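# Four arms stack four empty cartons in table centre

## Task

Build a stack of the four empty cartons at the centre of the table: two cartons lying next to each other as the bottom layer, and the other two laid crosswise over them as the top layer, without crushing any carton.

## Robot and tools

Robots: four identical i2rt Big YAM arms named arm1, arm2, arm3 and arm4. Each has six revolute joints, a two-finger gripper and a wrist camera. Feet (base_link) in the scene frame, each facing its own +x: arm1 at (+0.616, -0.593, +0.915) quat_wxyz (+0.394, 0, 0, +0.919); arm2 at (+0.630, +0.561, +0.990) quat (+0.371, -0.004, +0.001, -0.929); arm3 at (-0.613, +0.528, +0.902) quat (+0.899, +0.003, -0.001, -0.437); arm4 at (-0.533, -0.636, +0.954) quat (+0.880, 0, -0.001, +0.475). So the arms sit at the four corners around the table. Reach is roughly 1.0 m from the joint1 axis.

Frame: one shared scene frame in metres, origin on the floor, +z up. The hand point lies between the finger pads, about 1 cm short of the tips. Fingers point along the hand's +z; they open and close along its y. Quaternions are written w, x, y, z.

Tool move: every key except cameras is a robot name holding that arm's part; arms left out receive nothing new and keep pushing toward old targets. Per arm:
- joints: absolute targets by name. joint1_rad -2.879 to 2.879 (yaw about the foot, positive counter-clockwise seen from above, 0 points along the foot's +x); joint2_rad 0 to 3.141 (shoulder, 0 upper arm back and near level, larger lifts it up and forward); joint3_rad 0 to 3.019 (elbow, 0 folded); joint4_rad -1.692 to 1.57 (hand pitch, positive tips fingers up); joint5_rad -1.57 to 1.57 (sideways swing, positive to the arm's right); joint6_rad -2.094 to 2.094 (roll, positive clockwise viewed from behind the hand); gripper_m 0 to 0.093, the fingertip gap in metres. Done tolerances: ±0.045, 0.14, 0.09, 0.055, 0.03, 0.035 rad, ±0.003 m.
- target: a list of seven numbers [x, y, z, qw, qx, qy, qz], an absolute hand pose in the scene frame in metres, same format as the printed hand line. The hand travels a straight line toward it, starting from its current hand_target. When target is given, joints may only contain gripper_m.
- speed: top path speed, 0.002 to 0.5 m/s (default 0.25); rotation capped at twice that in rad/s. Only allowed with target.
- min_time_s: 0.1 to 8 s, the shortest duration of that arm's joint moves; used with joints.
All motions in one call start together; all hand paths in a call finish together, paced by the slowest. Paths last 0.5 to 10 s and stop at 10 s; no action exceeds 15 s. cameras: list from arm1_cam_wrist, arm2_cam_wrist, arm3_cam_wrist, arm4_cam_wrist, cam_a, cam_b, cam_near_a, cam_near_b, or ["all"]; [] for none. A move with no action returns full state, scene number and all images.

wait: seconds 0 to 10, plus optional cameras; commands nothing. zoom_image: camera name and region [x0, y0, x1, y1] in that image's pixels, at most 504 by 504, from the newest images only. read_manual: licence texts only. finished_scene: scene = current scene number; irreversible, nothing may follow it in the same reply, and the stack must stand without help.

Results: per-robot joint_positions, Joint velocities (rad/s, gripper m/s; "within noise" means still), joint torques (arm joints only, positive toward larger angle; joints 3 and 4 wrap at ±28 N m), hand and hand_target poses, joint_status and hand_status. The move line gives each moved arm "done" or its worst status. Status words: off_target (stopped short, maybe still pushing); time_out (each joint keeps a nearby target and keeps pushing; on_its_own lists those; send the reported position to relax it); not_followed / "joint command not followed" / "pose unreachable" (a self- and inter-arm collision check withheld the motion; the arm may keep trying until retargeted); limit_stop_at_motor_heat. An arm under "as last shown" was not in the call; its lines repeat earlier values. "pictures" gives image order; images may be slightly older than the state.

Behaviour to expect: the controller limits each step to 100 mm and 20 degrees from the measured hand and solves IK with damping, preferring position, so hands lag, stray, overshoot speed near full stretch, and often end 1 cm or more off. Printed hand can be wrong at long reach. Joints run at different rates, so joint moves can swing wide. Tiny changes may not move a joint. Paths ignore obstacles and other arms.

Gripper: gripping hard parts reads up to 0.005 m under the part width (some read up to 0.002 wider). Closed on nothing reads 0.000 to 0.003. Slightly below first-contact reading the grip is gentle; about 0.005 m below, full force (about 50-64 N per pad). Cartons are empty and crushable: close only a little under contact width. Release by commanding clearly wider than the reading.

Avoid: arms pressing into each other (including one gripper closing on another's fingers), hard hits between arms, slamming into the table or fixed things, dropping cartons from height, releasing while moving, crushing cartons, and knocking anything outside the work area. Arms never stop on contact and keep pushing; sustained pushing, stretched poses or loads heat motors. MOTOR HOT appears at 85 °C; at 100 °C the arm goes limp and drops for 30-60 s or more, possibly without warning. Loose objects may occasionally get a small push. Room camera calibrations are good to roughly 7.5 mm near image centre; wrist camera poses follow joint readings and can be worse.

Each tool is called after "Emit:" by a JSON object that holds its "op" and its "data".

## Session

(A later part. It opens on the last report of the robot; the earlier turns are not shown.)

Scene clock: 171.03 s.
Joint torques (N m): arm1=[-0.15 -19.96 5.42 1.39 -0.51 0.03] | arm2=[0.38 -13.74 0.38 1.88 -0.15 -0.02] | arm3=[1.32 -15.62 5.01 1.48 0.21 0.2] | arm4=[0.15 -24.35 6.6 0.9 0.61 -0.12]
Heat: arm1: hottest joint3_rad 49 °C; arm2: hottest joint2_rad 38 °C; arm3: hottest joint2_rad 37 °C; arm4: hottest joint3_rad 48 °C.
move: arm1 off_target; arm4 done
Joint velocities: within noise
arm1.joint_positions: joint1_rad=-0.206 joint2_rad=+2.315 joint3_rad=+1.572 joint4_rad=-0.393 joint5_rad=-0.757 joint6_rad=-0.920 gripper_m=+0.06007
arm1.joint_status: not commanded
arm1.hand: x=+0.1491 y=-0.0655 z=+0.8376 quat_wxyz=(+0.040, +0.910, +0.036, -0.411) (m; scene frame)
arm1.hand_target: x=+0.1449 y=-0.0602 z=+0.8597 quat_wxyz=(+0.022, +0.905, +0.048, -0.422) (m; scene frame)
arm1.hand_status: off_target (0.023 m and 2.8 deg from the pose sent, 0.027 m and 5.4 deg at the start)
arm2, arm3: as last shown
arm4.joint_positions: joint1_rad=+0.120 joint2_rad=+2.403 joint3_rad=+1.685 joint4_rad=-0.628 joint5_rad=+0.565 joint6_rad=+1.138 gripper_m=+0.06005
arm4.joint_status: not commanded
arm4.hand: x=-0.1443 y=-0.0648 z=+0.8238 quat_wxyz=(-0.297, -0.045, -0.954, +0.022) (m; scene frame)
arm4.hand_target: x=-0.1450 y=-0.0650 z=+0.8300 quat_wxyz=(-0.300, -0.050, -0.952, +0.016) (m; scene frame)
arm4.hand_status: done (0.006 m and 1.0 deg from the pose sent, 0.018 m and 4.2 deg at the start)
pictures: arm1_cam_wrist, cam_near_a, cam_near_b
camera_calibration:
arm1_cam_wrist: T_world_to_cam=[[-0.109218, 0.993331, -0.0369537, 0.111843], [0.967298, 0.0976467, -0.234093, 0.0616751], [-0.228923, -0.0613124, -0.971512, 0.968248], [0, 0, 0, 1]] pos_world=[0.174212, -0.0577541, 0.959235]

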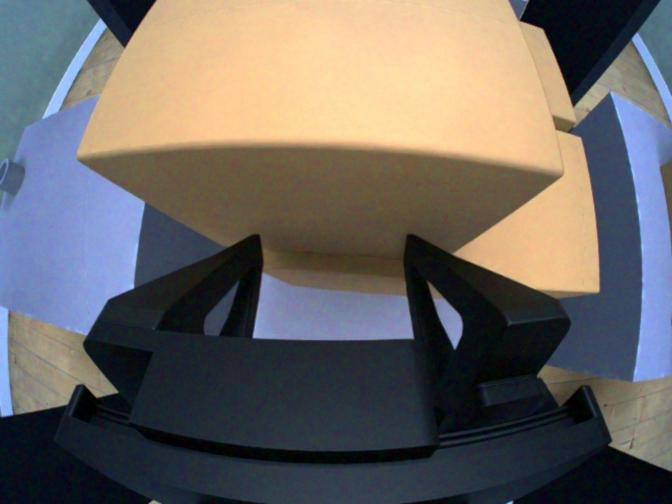

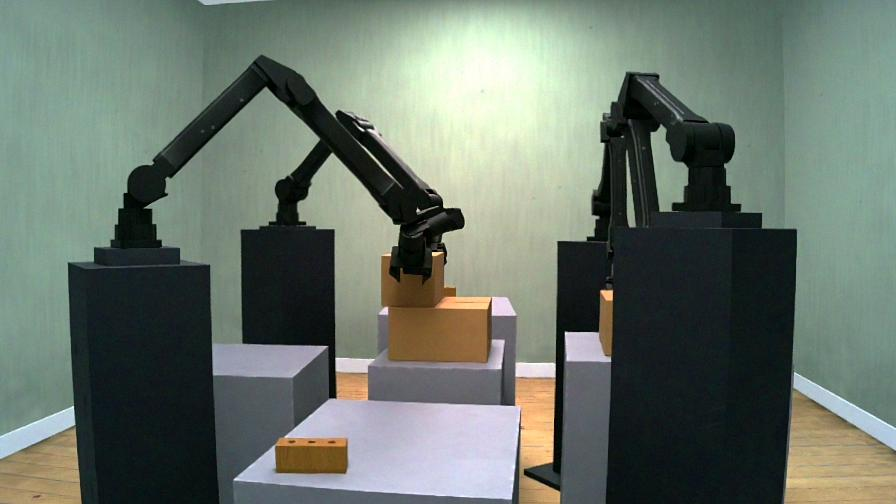

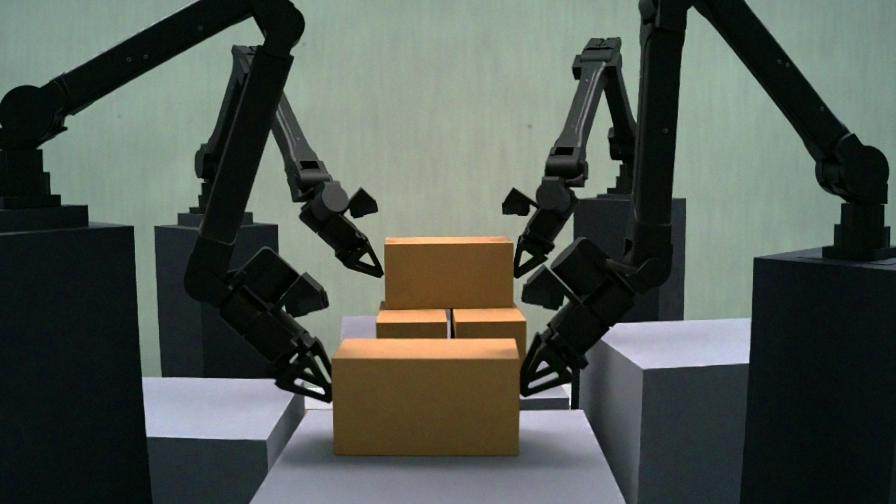

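Emit:
{"op": "move", "data": {"arm1": {"target":[0.2,-0.075,0.87,0.0221,0.9051,0.0474,-0.422],"speed":0.08}, "arm4": {"target":[-0.2,-0.075,0.85,0.3003,0.05,0.9524,-0.0157],"speed":0.08}, "arm2": {"target":[0.205,0.507,0.73,-0.0122,0.906,-0.0261,-0.4224],"speed":0.05}, "arm3": {"target":[-0.1,0.529,0.755,0.4224,0.0261,0.906,-0.0122],"speed":0.05}}}

Emit:
{"op": "move", "data": {"arm1": {"target":[0.3,-0.35,0.95,0,0.9063,0,-0.4226],"speed":0.2}, "arm4": {"target":[-0.3,-0.4,0.95,0.3007,0,0.9537,0],"speed":0.2}, "arm2": {"target":[0.215,0.507,0.745,-0.0122,0.906,-0.0261,-0.4224],"speed":0.08}, "arm3": {"target":[-0.105,0.529,0.768,0.4224,0.0261,0.906,-0.0122],"speed":0.08}, "cameras": ["all"]}}

Scene clock: 174.60 s.
Joint torques (N m): arm1=[-1.38 -18.73 5.09 1.1 -0.53 0.02] | arm2=[1.32 -11.46 -3.36 2.97 0.24 0.06] | arm3=[1.03 -15.09 1.22 2.1 0.16 0.19] | arm4=[1.03 -23.18 6.34 0.27 0.63 -0.11]
Heat: arm1: hottest joint3_rad 49 °C; arm2: hottest joint2_rad 38 °C; arm3: hottest joint2_rad 37 °C; arm4: hottest joint3_rad 48 °C.
move: arm1 off_target; arm2 off_target; arm3 off_target; arm4 done
Joint velocities: within noise
arm1.joint_positions: joint1_rad=-0.257 joint2_rad=+2.221 joint3_rad=+1.429 joint4_rad=-0.393 joint5_rad=-0.784 joint6_rad=-1.001 gripper_m=+0.06007
arm1.joint_status: not commanded
arm1.hand: x=+0.1959 y=-0.0844 z=+0.8511 quat_wxyz=(+0.039, +0.909, +0.043, -0.413) (m; scene frame)
arm1.hand_target: x=+0.2000 y=-0.0751 z=+0.8697 quat_wxyz=(+0.022, +0.905, +0.047, -0.422) (m; scene frame)
arm1.hand_status: off_target (0.021 m and 2.3 deg from the pose sent, 0.061 m and 2.8 deg at the start)
arm2.joint_positions: joint1_rad=-0.556 joint2_rad=+2.661 joint3_rad=+0.700 joint4_rad=+1.216 joint5_rad=+0.201 joint6_rad=+0.168 gripper_m=+0.06009
arm2.joint_status: not commanded
arm2.hand: x=+0.2061 y=+0.5101 z=+0.7197 quat_wxyz=(+0.016, -0.910, +0.025, +0.413) (m; scene frame)
arm2.hand_target: x=+0.2050 y=+0.5070 z=+0.7297 quat_wxyz=(+0.012, -0.906, +0.026, +0.422) (m; scene frame)
arm2.hand_status: off_target (0.011 m and 1.3 deg from the pose sent, 0.030 m and 2.9 deg at the start)
arm3.joint_positions: joint1_rad=+0.918 joint2_rad=+2.231 joint3_rad=+0.699 joint4_rad=+0.798 joint5_rad=+0.064 joint6_rad=+0.044 gripper_m=+0.06009
arm3.joint_status: not commanded
arm3.hand: x=-0.1060 y=+0.5239 z=+0.7436 quat_wxyz=(-0.408, -0.028, -0.912, +0.016) (m; scene frame)
arm3.hand_target: x=-0.1000 y=+0.5290 z=+0.7550 quat_wxyz=(-0.422, -0.026, -0.906, +0.012) (m; scene frame)
arm3.hand_status: off_target (0.014 m and 1.8 deg from the pose sent, 0.038 m and 3.2 deg at the start)
arm4.joint_positions: joint1_rad=+0.181 joint2_rad=+2.309 joint3_rad=+1.562 joint4_rad=-0.628 joint5_rad=+0.581 joint6_rad=+1.222 gripper_m=+0.06005
arm4.joint_status: not commanded
arm4.hand: x=-0.1912 y=-0.0748 z=+0.8451 quat_wxyz=(-0.300, -0.052, -0.952, +0.016) (m; scene frame)
arm4.hand_target: x=-0.1999 y=-0.0749 z=+0.8498 quat_wxyz=(-0.300, -0.050, -0.952, +0.016) (m; scene frame)
arm4.hand_status: done (0.010 m and 0.3 deg from the pose sent, 0.062 m and 1.0 deg at the start)
pictures: none

Scene clock: 177.27 s.
Joint torques (N m): arm1=[1.08 -7.82 4.4 1.58 -0.19 0.16] | arm2=[1.67 -12.04 -3.71 2.95 0.33 0.07] | arm3=[1.14 -14.8 1.4 1.35 0.18 0.19] | arm4=[-1.08 -8.35 5.35 0.43 0.4 -0.28]
Heat: arm1: hottest joint3_rad 48 °C; arm2: hottest joint2_rad 39 °C; arm3: hottest joint2_rad 37 °C; arm4: hottest joint3_rad 47 °C.
move: arm1 done; arm2 off_target; arm3 done; arm4 off_target
Joint velocities: within noise
arm1.joint_positions: joint1_rad=-0.129 joint2_rad=+1.445 joint3_rad=+0.496 joint4_rad=-0.025 joint5_rad=-0.661 joint6_rad=-0.714 gripper_m=+0.06007
arm1.joint_status: not commanded
arm1.hand: x=+0.3037 y=-0.3463 z=+0.9444 quat_wxyz=(+0.006, +0.909, -0.007, -0.417) (m; scene frame)
arm1.hand_target: x=+0.3000 y=-0.3499 z=+0.9500 quat_wxyz=(+0.000, +0.906, +0.000, -0.423) (m; scene frame)
arm1.hand_status: done (0.008 m and 1.3 deg from the pose sent, 0.302 m and 6.8 deg at the start)
arm2.joint_positions: joint1_rad=-0.552 joint2_rad=+2.632 joint3_rad=+0.651 joint4_rad=+1.230 joint5_rad=+0.205 joint6_rad=+0.171 gripper_m=+0.06009
arm2.joint_status: not commanded
arm2.hand: x=+0.2173 y=+0.5116 z=+0.7322 quat_wxyz=(+0.017, -0.911, +0.025, +0.410) (m; scene frame)
arm2.hand_target: x=+0.2149 y=+0.5070 z=+0.7447 quat_wxyz=(+0.012, -0.906, +0.026, +0.422) (m; scene frame)
arm2.hand_status: off_target (0.014 m and 1.6 deg from the pose sent, 0.027 m and 1.3 deg at the start)
arm3.joint_positions: joint1_rad=+0.918 joint2_rad=+2.185 joint3_rad=+0.673 joint4_rad=+0.798 joint5_rad=+0.064 joint6_rad=+0.044 gripper_m=+0.06009
arm3.joint_status: not commanded
arm3.hand: x=-0.1075 y=+0.5238 z=+0.7604 quat_wxyz=(-0.417, -0.028, -0.908, +0.015) (m; scene frame)
arm3.hand_target: x=-0.1050 y=+0.5290 z=+0.7679 quat_wxyz=(-0.423, -0.026, -0.906, +0.012) (m; scene frame)
arm3.hand_status: done (0.010 m and 0.8 deg from the pose sent, 0.025 m and 1.9 deg at the start)
arm4.joint_positions: joint1_rad=+0.087 joint2_rad=+1.401 joint3_rad=+0.471 joint4_rad=-0.303 joint5_rad=+0.527 joint6_rad=+0.981 gripper_m=+0.06005
arm4.joint_status: not commanded
arm4.hand: x=-0.2999 y=-0.3895 z=+0.9517 quat_wxyz=(-0.304, +0.002, -0.953, -0.008) (m; scene frame)
arm4.hand_target: x=-0.3001 y=-0.3998 z=+0.9499 quat_wxyz=(-0.301, +0.000, -0.954, +0.000) (m; scene frame)
arm4.hand_status: off_target (0.011 m and 1.0 deg from the pose sent, 0.359 m and 6.3 deg at the start)
pictures: arm1_cam_wrist, arm2_cam_wrist, arm3_cam_wrist, arm4_cam_wrist, cam_a, cam_b, cam_near_a, cam_near_b
camera_calibration:
arm1_cam_wrist: T_world_to_cam=[[-0.00362244, 0.999941, -0.0102528, 0.356584], [0.969926, 0.00101804, -0.243399, -0.0609551], [-0.243375, -0.0108261, -0.969872, 1.11056], [0, 0, 0, 1]] pos_world=[0.330695, -0.344478, 1.06592]
arm2_cam_wrist: T_world_to_cam=[[0.0572331, 0.998311, 0.00992819, -0.529937], [0.971098, -0.0533593, -0.232642, -0.00844972], [-0.23172, 0.0229561, -0.972512, 0.875792], [0, 0, 0, 1]] pos_world=[0.241474, 0.508486, 0.855014]
arm3_cam_wrist: T_world_to_cam=[[-0.0596702, -0.998184, 0.0082069, 0.509718], [-0.966376, 0.0557048, -0.251028, 0.0621976], [0.250115, -0.0229098, -0.967945, 0.897778], [0, 0, 0, 1]] pos_world=[-0.134026, 0.525896, 0.88043]
arm4_cam_wrist: T_world_to_cam=[[0.0185145, -0.999775, -0.0103949, -0.376925], [-0.999828, -0.018507, -0.00081396, -0.302676], [0.000621399, 0.0104082, -0.999946, 1.07853], [0, 0, 0, 1]] pos_world=[-0.296316, -0.393667, 1.07431]

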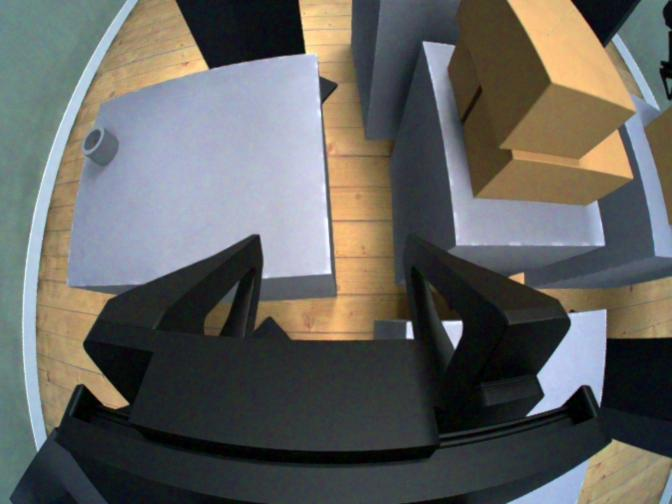

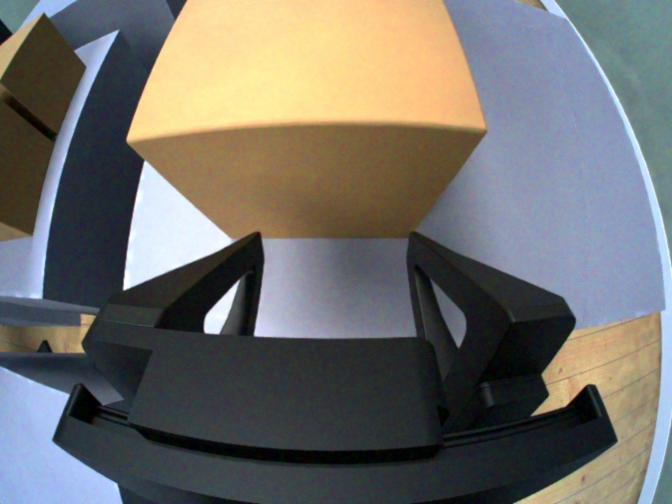

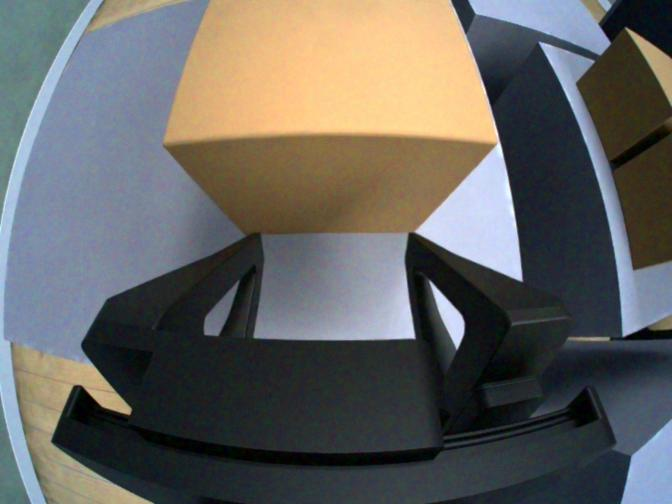

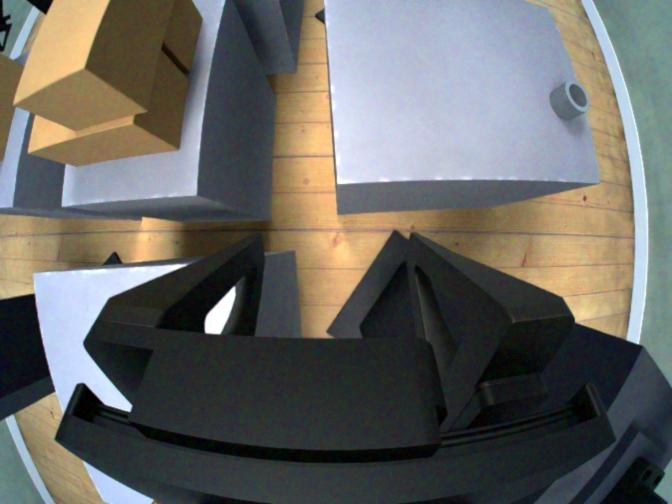

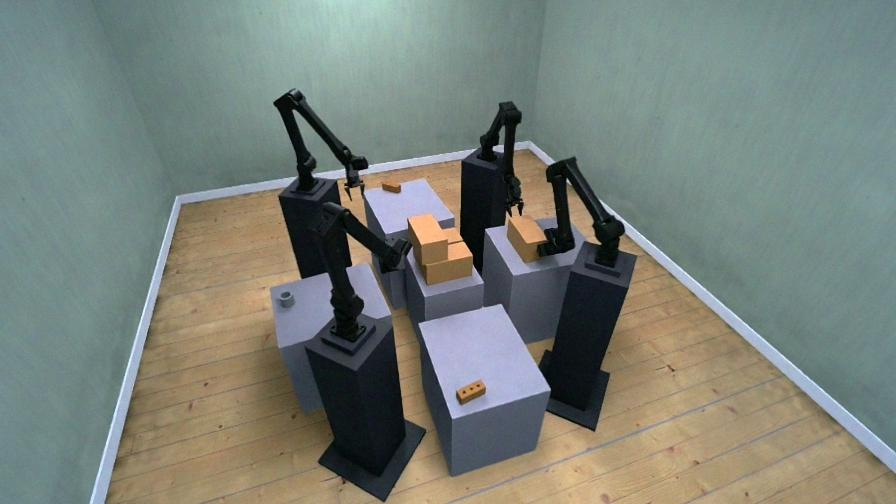

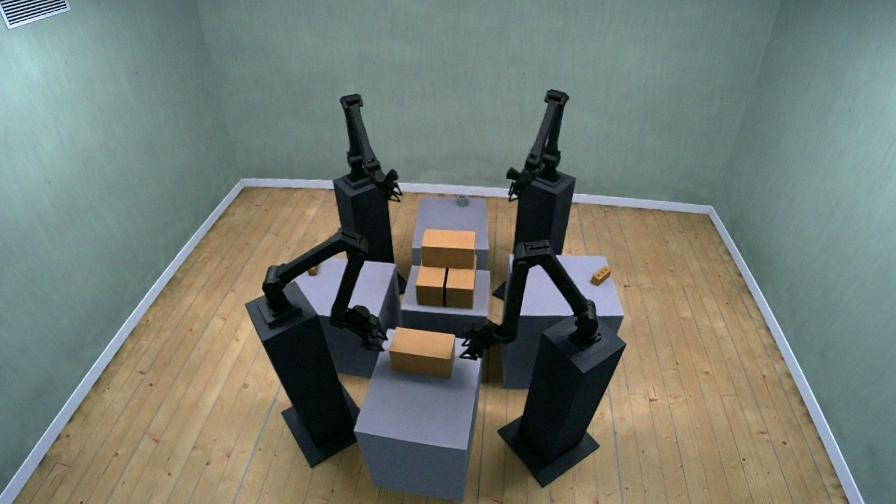

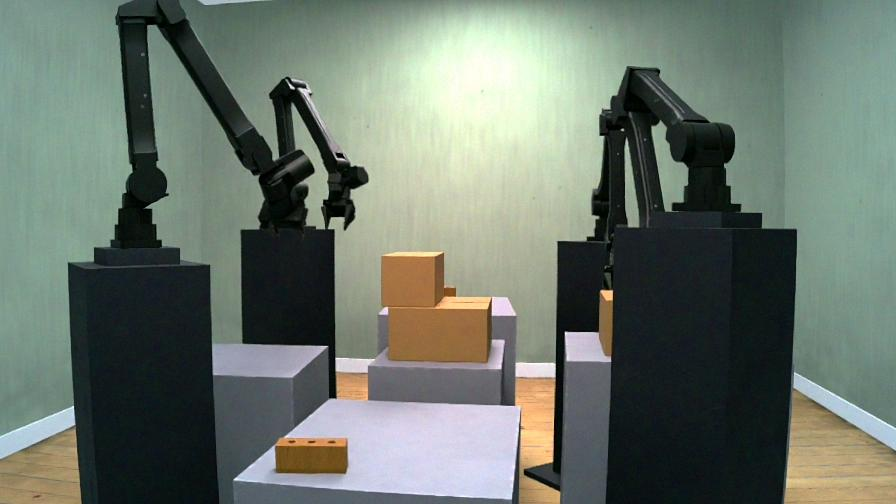

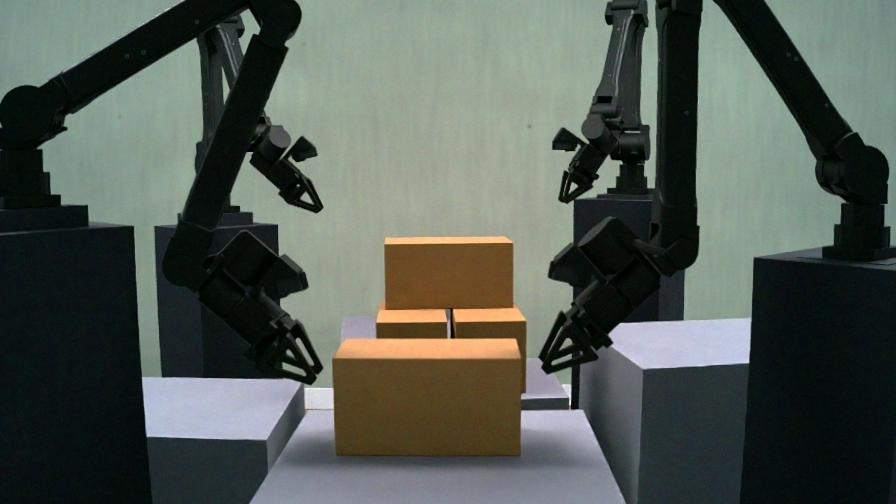

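Emit:
{"op": "zoom_image", "data": {"camera": "arm2_cam_wrist", "region": [0, 0, 200, 300]}}

Emit:
{"op": "zoom_image", "data": {"camera": "arm3_cam_wrist", "region": [472, 0, 672, 300]}}

Emit:
{"op": "zoom_image", "data": {"camera": "arm1_cam_wrist", "region": [372, 0, 672, 300]}}

Emit:
{"op": "zoom_image", "data": {"camera": "cam_a", "region": [380, 180, 600, 330]}}

Scaled by 1.680 from the camera's 672x504 image, which has a finer 960x720 frame.

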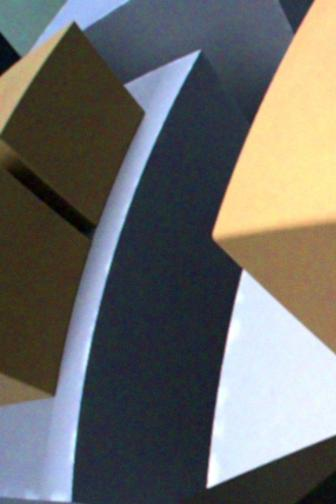

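Scaled by 1.680 from the camera's 672x504 image, which has a finer 960x720 frame.

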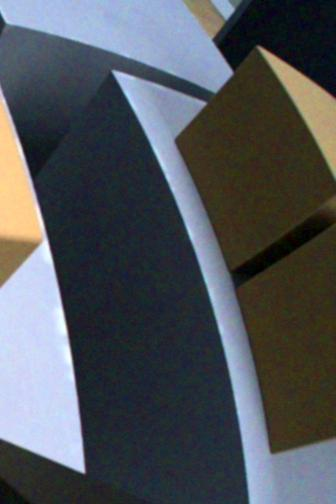

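Scaled by 1.680 from the camera's 672x504 image, which has a finer 960x720 frame.

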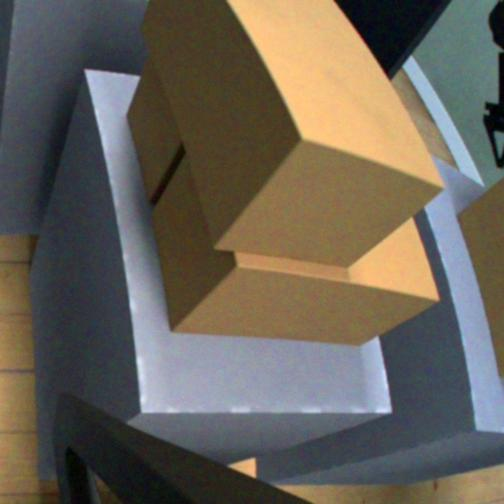

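Scaled by 2.291 from the camera's 896x504 image, which has a finer 1280x720 frame.

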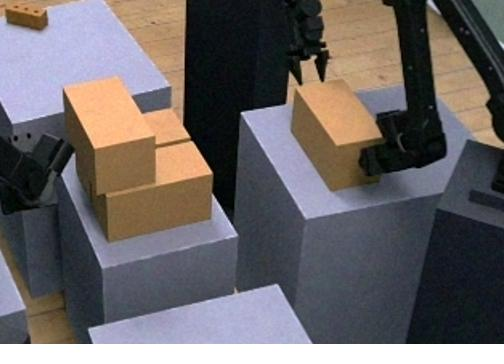

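Emit:
{"op": "zoom_image", "data": {"camera": "cam_near_a", "region": [350, 230, 530, 390]}}

Emit:
{"op": "zoom_image", "data": {"camera": "cam_b", "region": [380, 220, 500, 330]}}

Scaled by 2.800 from the camera's 896x504 image, which has a finer 1280x720 frame.

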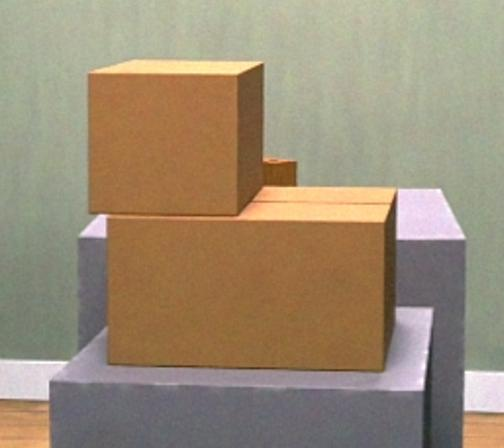

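Scaled by 4.200 from the camera's 896x504 image, which has a finer 1280x720 frame.

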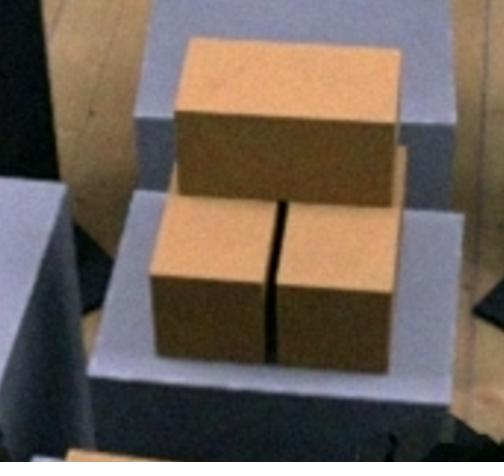

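Emit:
{"op": "move", "data": {"arm2": {"target":[0.2,0.499,0.75,-0.0122,0.906,-0.0261,-0.4224],"speed":0.06}, "arm3": {"target":[-0.085,0.533,0.768,0.4224,0.0261,0.906,-0.0122],"speed":0.06}}}

Emit:
{"op": "move", "data": {"arm2": {"target":[0.150,0.499,0.757,-0.0122,0.906,-0.0261,-0.4224],"speed":0.05}, "arm3": {"target":[-0.034,0.533,0.778,0.4224,0.0261,0.906,-0.0122],"speed":0.05}, "cameras": ["arm2_cam_wrist","arm3_cam_wrist","cam_near_b"]}}

Scene clock: 187.33 s.
Joint torques (N m): arm1=[1.14 -7.82 4.41 1.57 -0.19 0.16] | arm2=[2.02 -12.16 -1.32 1.58 0.3 0.02] | arm3=[1.44 -14.68 2.91 1.18 0.28 0.21] | arm4=[-1.03 -8.41 5.33 0.44 0.41 -0.25]
Heat: arm1: hottest joint3_rad 47 °C; arm2: hottest joint2_rad 39 °C; arm3: hottest joint2_rad 38 °C; arm4: hottest joint3_rad 46 °C.
move: arm2 off_target; arm3 off_target
Joint velocities: within noise
arm1, arm4: as last shown
arm2.joint_positions: joint1_rad=-0.536 joint2_rad=+2.592 joint3_rad=+0.651 joint4_rad=+1.198 joint5_rad=+0.217 joint6_rad=+0.181 gripper_m=+0.06009
arm2.joint_status: not commanded
arm2.hand: x=+0.2082 y=+0.5048 z=+0.7426 quat_wxyz=(+0.016, -0.909, +0.025, +0.415) (m; scene frame)
arm2.hand_target: x=+0.2001 y=+0.4990 z=+0.7500 quat_wxyz=(+0.012, -0.906, +0.026, +0.422) (m; scene frame)
arm2.hand_status: off_target (0.012 m and 1.1 deg from the pose sent, 0.028 m and 1.6 deg at the start)
arm3.joint_positions: joint1_rad=+0.925 joint2_rad=+2.185 joint3_rad=+0.710 joint4_rad=+0.753 joint5_rad=+0.068 joint6_rad=+0.048 gripper_m=+0.06009
arm3.joint_status: not commanded
arm3.hand: x=-0.0948 y=+0.5263 z=+0.7601 quat_wxyz=(-0.414, -0.028, -0.910, +0.015) (m; scene frame)
arm3.hand_target: x=-0.0851 y=+0.5331 z=+0.7681 quat_wxyz=(-0.422, -0.026, -0.906, +0.012) (m; scene frame)
arm3.hand_status: off_target (0.014 m and 1.2 deg from the pose sent, 0.026 m and 0.8 deg at the start)
pictures: none

Scene clock: 188.97 s.
Joint torques (N m): arm1=[1.14 -7.77 4.4 1.57 -0.19 0.16] | arm2=[-1.08 -13.27 2.56 1.98 -0.08 -0.19] | arm3=[1.14 -16.03 6.68 1.54 0.14 0.19] | arm4=[-1.08 -8.53 5.38 0.44 0.39 -0.25]
Heat: arm1: hottest joint3_rad 47 °C; arm2: hottest joint2_rad 39 °C; arm3: hottest joint2_rad 38 °C; arm4: hottest joint3_rad 45 °C.
move: arm2 off_target; arm3 off_target
Joint velocities: within noise
arm1, arm4: as last shown
arm2.joint_positions: joint1_rad=-0.542 joint2_rad=+2.540 joint3_rad=+0.709 joint4_rad=+1.035 joint5_rad=+0.203 joint6_rad=+0.181 gripper_m=+0.06009
arm2.joint_status: not commanded
arm2.hand: x=+0.1856 y=+0.4998 z=+0.7386 quat_wxyz=(+0.017, -0.920, +0.022, +0.390) (m; scene frame)
arm2.hand_target: x=+0.1511 y=+0.4994 z=+0.7584 quat_wxyz=(+0.013, -0.906, +0.026, +0.423) (m; scene frame)
arm2.hand_status: off_target (0.040 m and 4.1 deg from the pose sent, 0.060 m and 1.1 deg at the start)
arm3.joint_positions: joint1_rad=+0.925 joint2_rad=+2.185 joint3_rad=+0.792 joint4_rad=+0.605 joint5_rad=+0.068 joint6_rad=+0.048 gripper_m=+0.06009
arm3.joint_status: not commanded
arm3.hand: x=-0.0749 y=+0.5268 z=+0.7527 quat_wxyz=(-0.384, -0.027, -0.923, +0.017) (m; scene frame)
arm3.hand_target: x=-0.0366 y=+0.5332 z=+0.7801 quat_wxyz=(-0.422, -0.026, -0.906, +0.012) (m; scene frame)
arm3.hand_status: off_target (0.048 m and 4.9 deg from the pose sent, 0.064 m and 1.2 deg at the start)
pictures: arm2_cam_wrist, arm3_cam_wrist, cam_near_b
camera_calibration:
arm2_cam_wrist: T_world_to_cam=[[0.0517, 0.998575, 0.0132262, -0.517848], [0.980661, -0.0482604, -0.189669, -0.012794], [-0.18876, 0.0227763, -0.981759, 0.87394], [0, 0, 0, 1]] pos_world=[0.204284, 0.496587, 0.862421]
arm3_cam_wrist: T_world_to_cam=[[-0.0587104, -0.99818, 0.013785, 0.510538], [-0.982127, 0.0552816, -0.179916, 0.0371082], [0.178826, -0.0241016, -0.983585, 0.889379], [0, 0, 0, 1]] pos_world=[-0.0926253, 0.528992, 0.874419]

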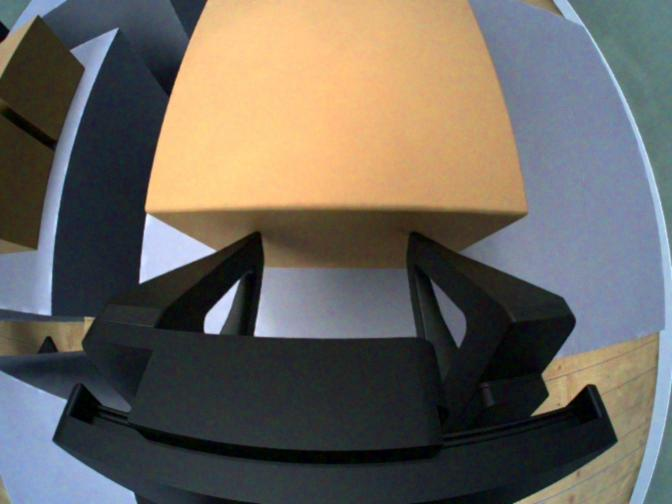

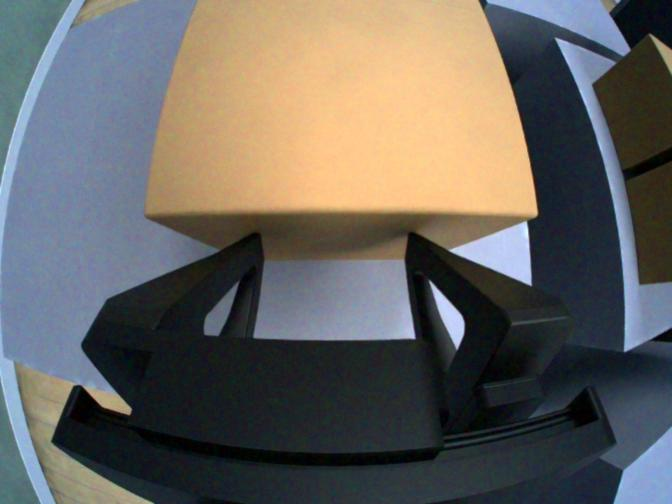

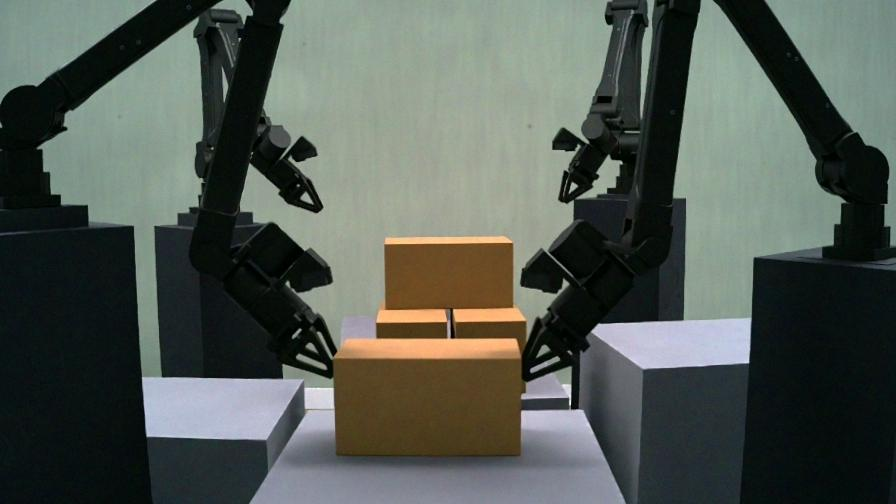

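Emit:
{"op": "move", "data": {"arm2": {"target":[0.143,0.499,0.925,-0.0122,0.906,-0.0261,-0.4224],"speed":0.1}, "arm3": {"target":[-0.028,0.533,0.945,0.4224,0.0261,0.906,-0.0122],"speed":0.1}}}

Emit:
{"op": "move", "data": {"arm2": {"target":[0.128,0.395,0.925,-0.0111,0.906,-0.0237,-0.4225],"speed":0.06}, "arm3": {"target":[-0.038,0.41,0.945,0.4226,0.0079,0.9063,-0.0037],"speed":0.06}, "cameras": ["arm2_cam_wrist","arm3_cam_wrist","cam_near_b","cam_near_a"]}}

Scene clock: 192.10 s.
Joint torques (N m): arm1=[1.14 -7.82 4.4 1.58 -0.19 0.16] | arm2=[-0.26 -12.22 6.06 2.61 -0.04 -0.17] | arm3=[1.26 -15.91 10.74 2.47 0.16 0.2] | arm4=[-0.85 -8.41 5.37 0.38 0.42 -0.24]
Heat: arm1: hottest joint3_rad 46 °C; arm2: hottest joint2_rad 39 °C; arm3: hottest joint2_rad 38 °C; arm4: hottest joint3_rad 45 °C.
move: arm2 off_target; arm3 off_target
Joint velocities: within noise
arm1, arm4: as last shown
arm2.joint_positions: joint1_rad=-0.546 joint2_rad=+1.956 joint3_rad=+0.546 joint4_rad=+0.592 joint5_rad=+0.200 joint6_rad=+0.181 gripper_m=+0.06009
arm2.joint_status: not commanded
arm2.hand: x=+0.1763 y=+0.4992 z=+0.8942 quat_wxyz=(+0.019, -0.924, +0.022, +0.380) (m; scene frame)
arm2.hand_target: x=+0.1445 y=+0.4995 z=+0.9258 quat_wxyz=(+0.013, -0.906, +0.026, +0.423) (m; scene frame)
arm2.hand_status: off_target (0.045 m and 5.3 deg from the pose sent, 0.191 m and 4.1 deg at the start)
arm3.joint_positions: joint1_rad=+0.925 joint2_rad=+1.758 joint3_rad=+0.772 joint4_rad=+0.136 joint5_rad=+0.068 joint6_rad=+0.048 gripper_m=+0.06008
arm3.joint_status: not commanded
arm3.hand: x=-0.0798 y=+0.5261 z=+0.8887 quat_wxyz=(-0.355, -0.026, -0.935, +0.018) (m; scene frame)
arm3.hand_target: x=-0.0338 y=+0.5330 z=+0.9478 quat_wxyz=(-0.422, -0.026, -0.906, +0.012) (m; scene frame)
arm3.hand_status: off_target (0.077 m and 8.5 deg from the pose sent, 0.198 m and 4.9 deg at the start)
pictures: none

Scene clock: 194.77 s.
Joint torques (N m): arm1=[1.14 -7.88 4.41 1.58 -0.19 0.15] | arm2=[0.97 -10.29 10.41 2.1 0.64 0.1] | arm3=[-0.32 -13.57 11.96 2.09 -0.41 0.11] | arm4=[-1.2 -8.47 5.33 0.46 0.4 -0.26]
Heat: arm1: hottest joint3_rad 46 °C; arm2: hottest joint2_rad 39 °C; arm3: hottest joint2_rad 38 °C; arm4: hottest joint3_rad 45 °C.
move: arm2 off_target; arm3 off_target
Joint velocities: arm1=[within noise] | arm2=[within noise] | arm3=[within noise] | arm4=[-0.005 -0.005 -0.007 0.012 -0.168 -0.022 0.001]
arm1, arm4: as last shown
arm2.joint_positions: joint1_rad=-0.314 joint2_rad=+1.950 joint3_rad=+0.644 joint4_rad=+0.452 joint5_rad=+0.359 joint6_rad=+0.323 gripper_m=+0.06009
arm2.joint_status: not commanded
arm2.hand: x=+0.1684 y=+0.4094 z=+0.9042 quat_wxyz=(+0.025, -0.922, +0.006, +0.387) (m; scene frame)
arm2.hand_target: x=+0.1309 y=+0.3959 z=+0.9274 quat_wxyz=(+0.011, -0.906, +0.024, +0.422) (m; scene frame)
arm2.hand_status: off_target (0.048 m and 5.2 deg from the pose sent, 0.119 m and 5.4 deg at the start)
arm3.joint_positions: joint1_rad=+0.658 joint2_rad=+1.732 joint3_rad=+0.772 joint4_rad=+0.124 joint5_rad=-0.169 joint6_rad=-0.158 gripper_m=+0.06008
arm3.joint_status: not commanded
arm3.hand: x=-0.0889 y=+0.4257 z=+0.9014 quat_wxyz=(-0.368, -0.012, -0.930, -0.007) (m; scene frame)
arm3.hand_target: x=-0.0439 y=+0.4110 z=+0.9484 quat_wxyz=(-0.423, -0.008, -0.906, +0.004) (m; scene frame)
arm3.hand_status: off_target (0.069 m and 6.9 deg from the pose sent, 0.136 m and 8.9 deg at the start)
pictures: arm2_cam_wrist, arm3_cam_wrist, cam_near_a, cam_near_b
camera_calibration:
arm2_cam_wrist: T_world_to_cam=[[0.028498, 0.998808, 0.0396361, -0.448965], [0.983069, -0.0208247, -0.182047, 0.0126002], [-0.181005, 0.044153, -0.982491, 1.02588], [0, 0, 0, 1]] pos_world=[0.186098, 0.403396, 1.02801]
arm3_cam_wrist: T_world_to_cam=[[-0.0124709, -0.999745, -0.0188472, 0.441022], [-0.989122, 0.0150968, -0.146319, 0.041878], [0.146566, 0.0168175, -0.989058, 1.02029], [0, 0, 0, 1]] pos_world=[-0.102617, 0.423119, 1.02357]

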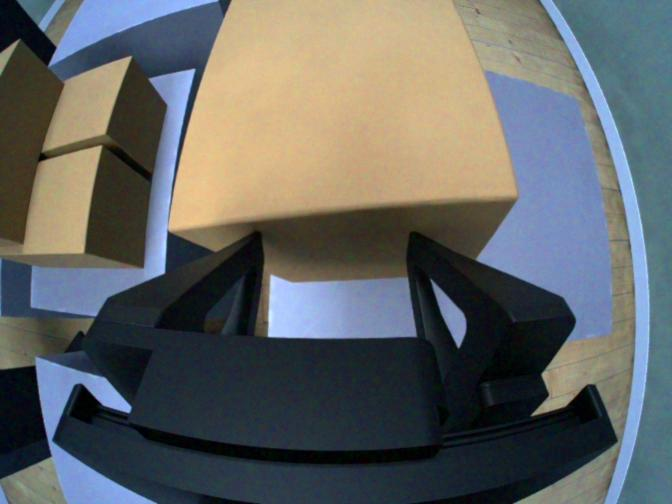

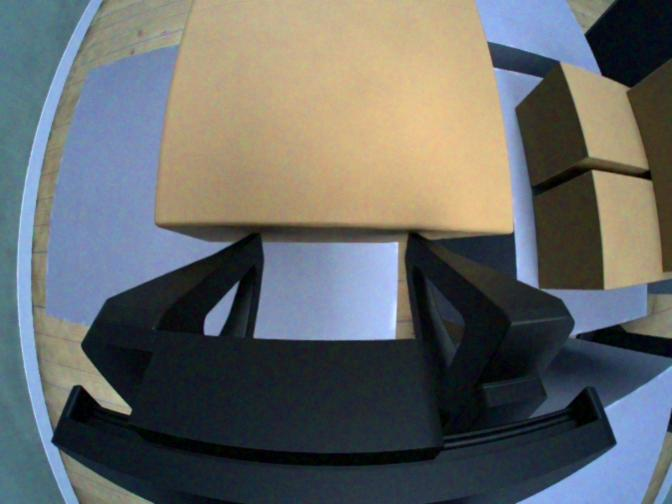

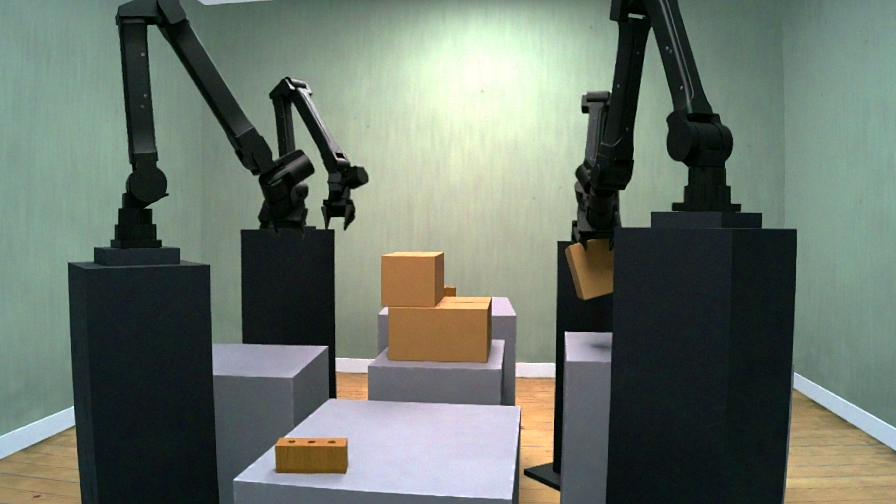

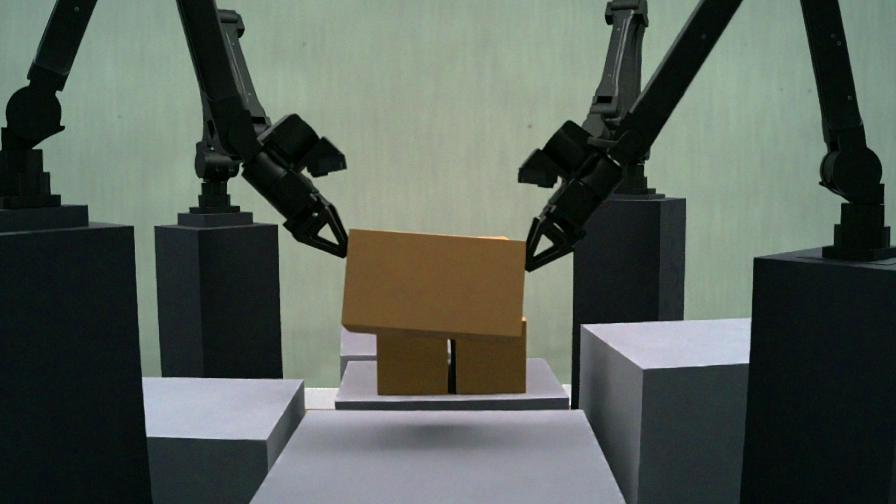

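Emit:
{"op": "move", "data": {"arm2": {"target":[0.108,0.27,0.935,-0.0221,0.9051,-0.0474,-0.422],"speed":0.06}, "arm3": {"target":[-0.05,0.28,0.96,0.4223,-0.0316,0.9057,0.0147],"speed":0.06}, "cameras": ["arm2_cam_wrist","arm3_cam_wrist","cam_near_b","cam_near_a"]}}

Scene clock: 199.03 s.
Joint torques (N m): arm1=[1.14 -7.82 4.41 1.58 -0.19 0.15] | arm2=[-1.79 -12.75 12.53 2.26 1.32 0.26] | arm3=[1.03 -14.45 13.19 2.14 -1.09 -0.17] | arm4=[-1.49 -8.29 5.39 0.39 0.4 -0.25]
Heat: arm1: hottest joint3_rad 45 °C; arm2: hottest joint2_rad 39 °C; arm3: hottest joint2_rad 38 °C; arm4: hottest joint3_rad 44 °C.
move: arm2 off_target; arm3 off_target
Joint velocities: within noise
arm1, arm4: as last shown
arm2.joint_positions: joint1_rad=-0.068 joint2_rad=+2.022 joint3_rad=+0.903 joint4_rad=+0.153 joint5_rad=+0.536 joint6_rad=+0.533 gripper_m=+0.06009
arm2.joint_status: not commanded
arm2.hand: x=+0.1545 y=+0.2842 z=+0.9084 quat_wxyz=(+0.041, -0.922, +0.006, +0.384) (m; scene frame)
arm2.hand_target: x=+0.1115 y=+0.2727 z=+0.9378 quat_wxyz=(+0.022, -0.905, +0.047, +0.422) (m; scene frame)
arm2.hand_status: off_target (0.055 m and 7.1 deg from the pose sent, 0.155 m and 6.5 deg at the start)
arm3.joint_positions: joint1_rad=+0.359 joint2_rad=+1.777 joint3_rad=+0.915 joint4_rad=-0.067 joint5_rad=-0.429 joint6_rad=-0.395 gripper_m=+0.06008
arm3.joint_status: not commanded
arm3.hand: x=-0.1029 y=+0.3021 z=+0.9135 quat_wxyz=(-0.368, -0.004, -0.929, -0.042) (m; scene frame)
arm3.hand_target: x=-0.0567 y=+0.2832 z=+0.9638 quat_wxyz=(-0.422, +0.031, -0.906, -0.014) (m; scene frame)
arm3.hand_status: off_target (0.074 m and 8.5 deg from the pose sent, 0.162 m and 8.5 deg at the start)
pictures: arm2_cam_wrist, arm3_cam_wrist, cam_near_a, cam_near_b
camera_calibration:
arm2_cam_wrist: T_world_to_cam=[[0.0408926, 0.996727, 0.0697418, -0.352302], [0.983717, -0.0279363, -0.177539, 0.0222148], [-0.175009, 0.0758662, -0.98164, 1.02245], [0, 0, 0, 1]] pos_world=[0.171492, 0.2742, 1.0322]
arm3_cam_wrist: T_world_to_cam=[[0.0285476, -0.996572, -0.0776539, 0.374429], [-0.98904, -0.0169028, -0.146675, 0.0417318], [0.14486, 0.08099, -0.986132, 1.01414], [0, 0, 0, 1]] pos_world=[-0.116324, 0.291715, 1.03528]

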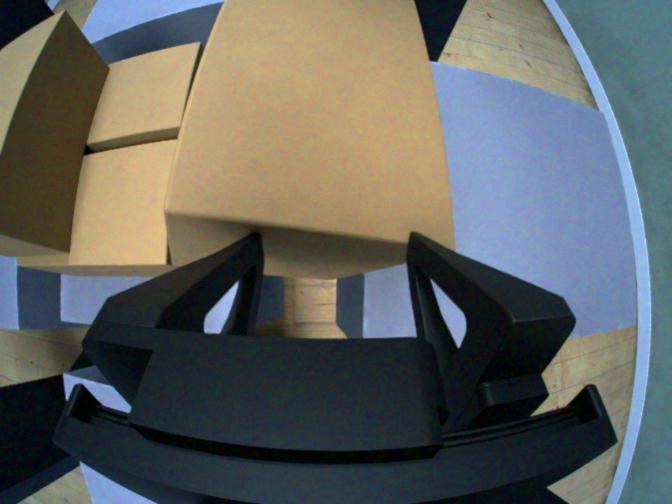

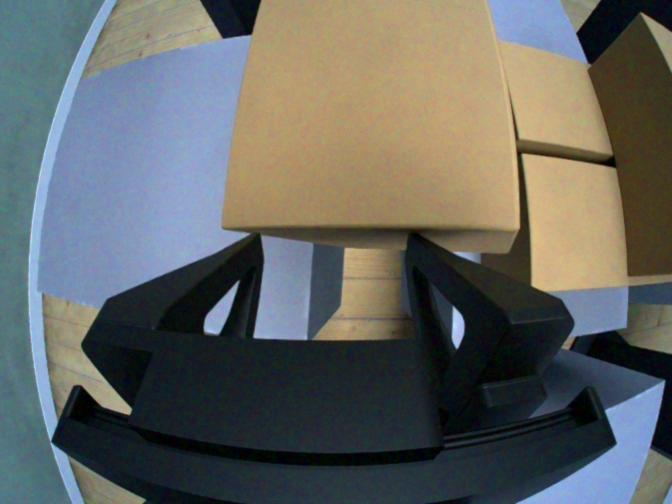

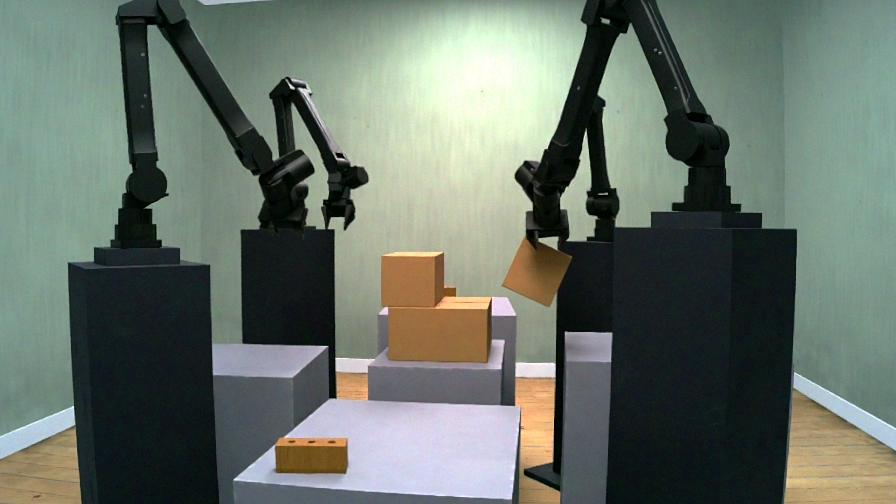

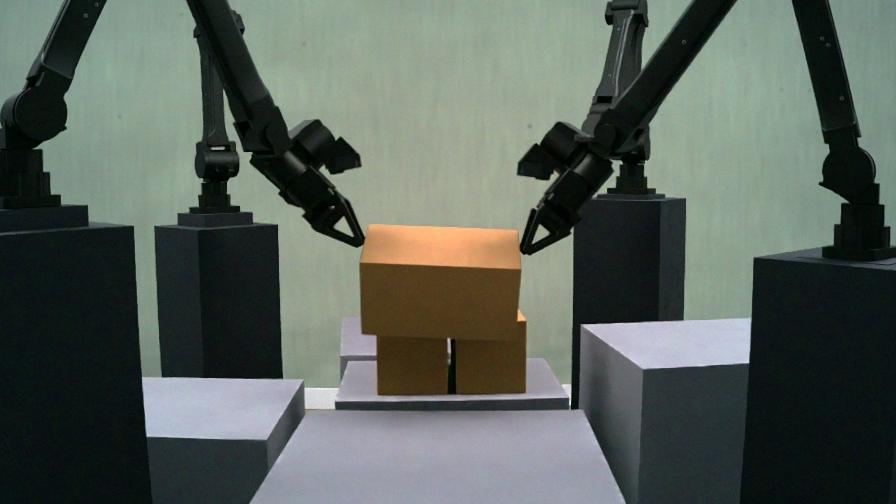

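Emit:
{"op": "move", "data": {"arm2": {"target":[0.108,0.25,0.945,-0.0074,0.9062,-0.0158,-0.4225],"speed":0.04}, "arm3": {"target":[-0.05,0.26,0.97,0.4226,-0.0119,0.9062,0.0055],"speed":0.04}, "cameras": ["cam_near_b","cam_near_a"]}}

Scene clock: 201.80 s.
Joint torques (N m): arm1=[1.14 -7.82 4.41 1.58 -0.19 0.16] | arm2=[-2.02 -13.51 12.83 2.28 0.95 0.07] | arm3=[1.03 -14.97 13.2 2.03 -0.81 -0.02] | arm4=[-1.03 -8.53 5.39 0.43 0.39 -0.25]
Heat: arm1: hottest joint3_rad 45 °C; arm2: hottest joint2_rad 39 °C; arm3: hottest joint3_rad 39 °C; arm4: hottest joint3_rad 44 °C.
move: arm2 off_target; arm3 off_target
Joint velocities: within noise
arm1, arm4: as last shown
arm2.joint_positions: joint1_rad=-0.052 joint2_rad=+2.022 joint3_rad=+0.916 joint4_rad=+0.147 joint5_rad=+0.511 joint6_rad=+0.507 gripper_m=+0.06009
arm2.joint_status: not commanded
arm2.hand: x=+0.1562 y=+0.2692 z=+0.9097 quat_wxyz=(+0.031, -0.924, -0.016, +0.380) (m; scene frame)
arm2.hand_target: x=+0.1119 y=+0.2531 z=+0.9481 quat_wxyz=(+0.008, -0.906, +0.016, +0.423) (m; scene frame)
arm2.hand_status: off_target (0.063 m and 7.0 deg from the pose sent, 0.068 m and 6.2 deg at the start)
arm3.joint_positions: joint1_rad=+0.335 joint2_rad=+1.777 joint3_rad=+0.947 joint4_rad=-0.091 joint5_rad=-0.422 joint6_rad=-0.396 gripper_m=+0.06008
arm3.joint_status: not commanded
arm3.hand: x=-0.0996 y=+0.2829 z=+0.9225 quat_wxyz=(-0.370, -0.015, -0.928, -0.033) (m; scene frame)
arm3.hand_target: x=-0.0563 y=+0.2632 z=+0.9735 quat_wxyz=(-0.423, +0.012, -0.906, -0.005) (m; scene frame)
arm3.hand_status: off_target (0.072 m and 7.8 deg from the pose sent, 0.088 m and 8.2 deg at the start)
pictures: cam_near_a, cam_near_b

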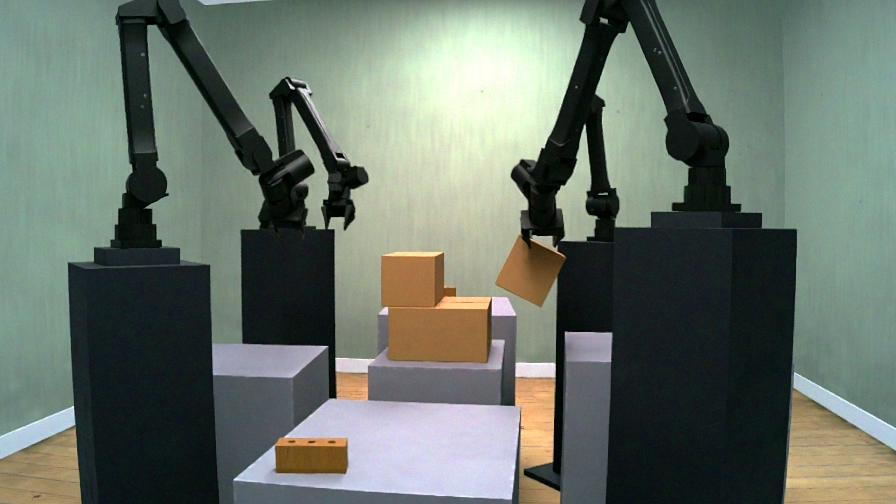

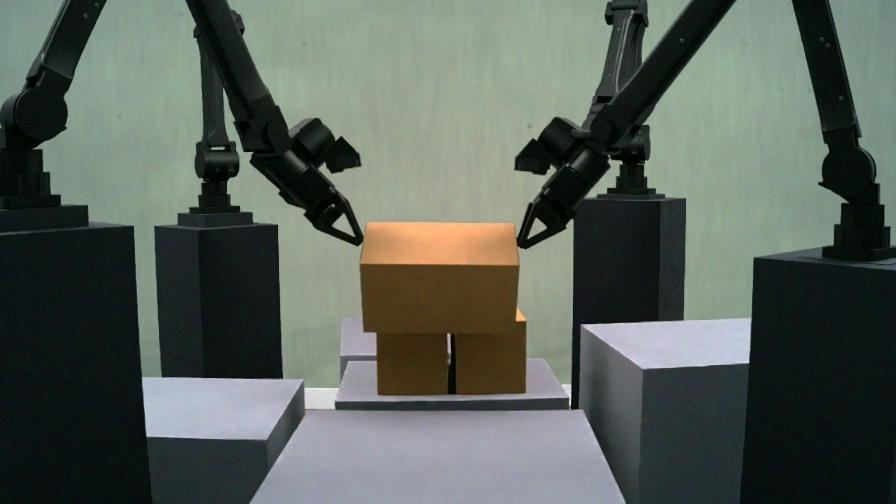

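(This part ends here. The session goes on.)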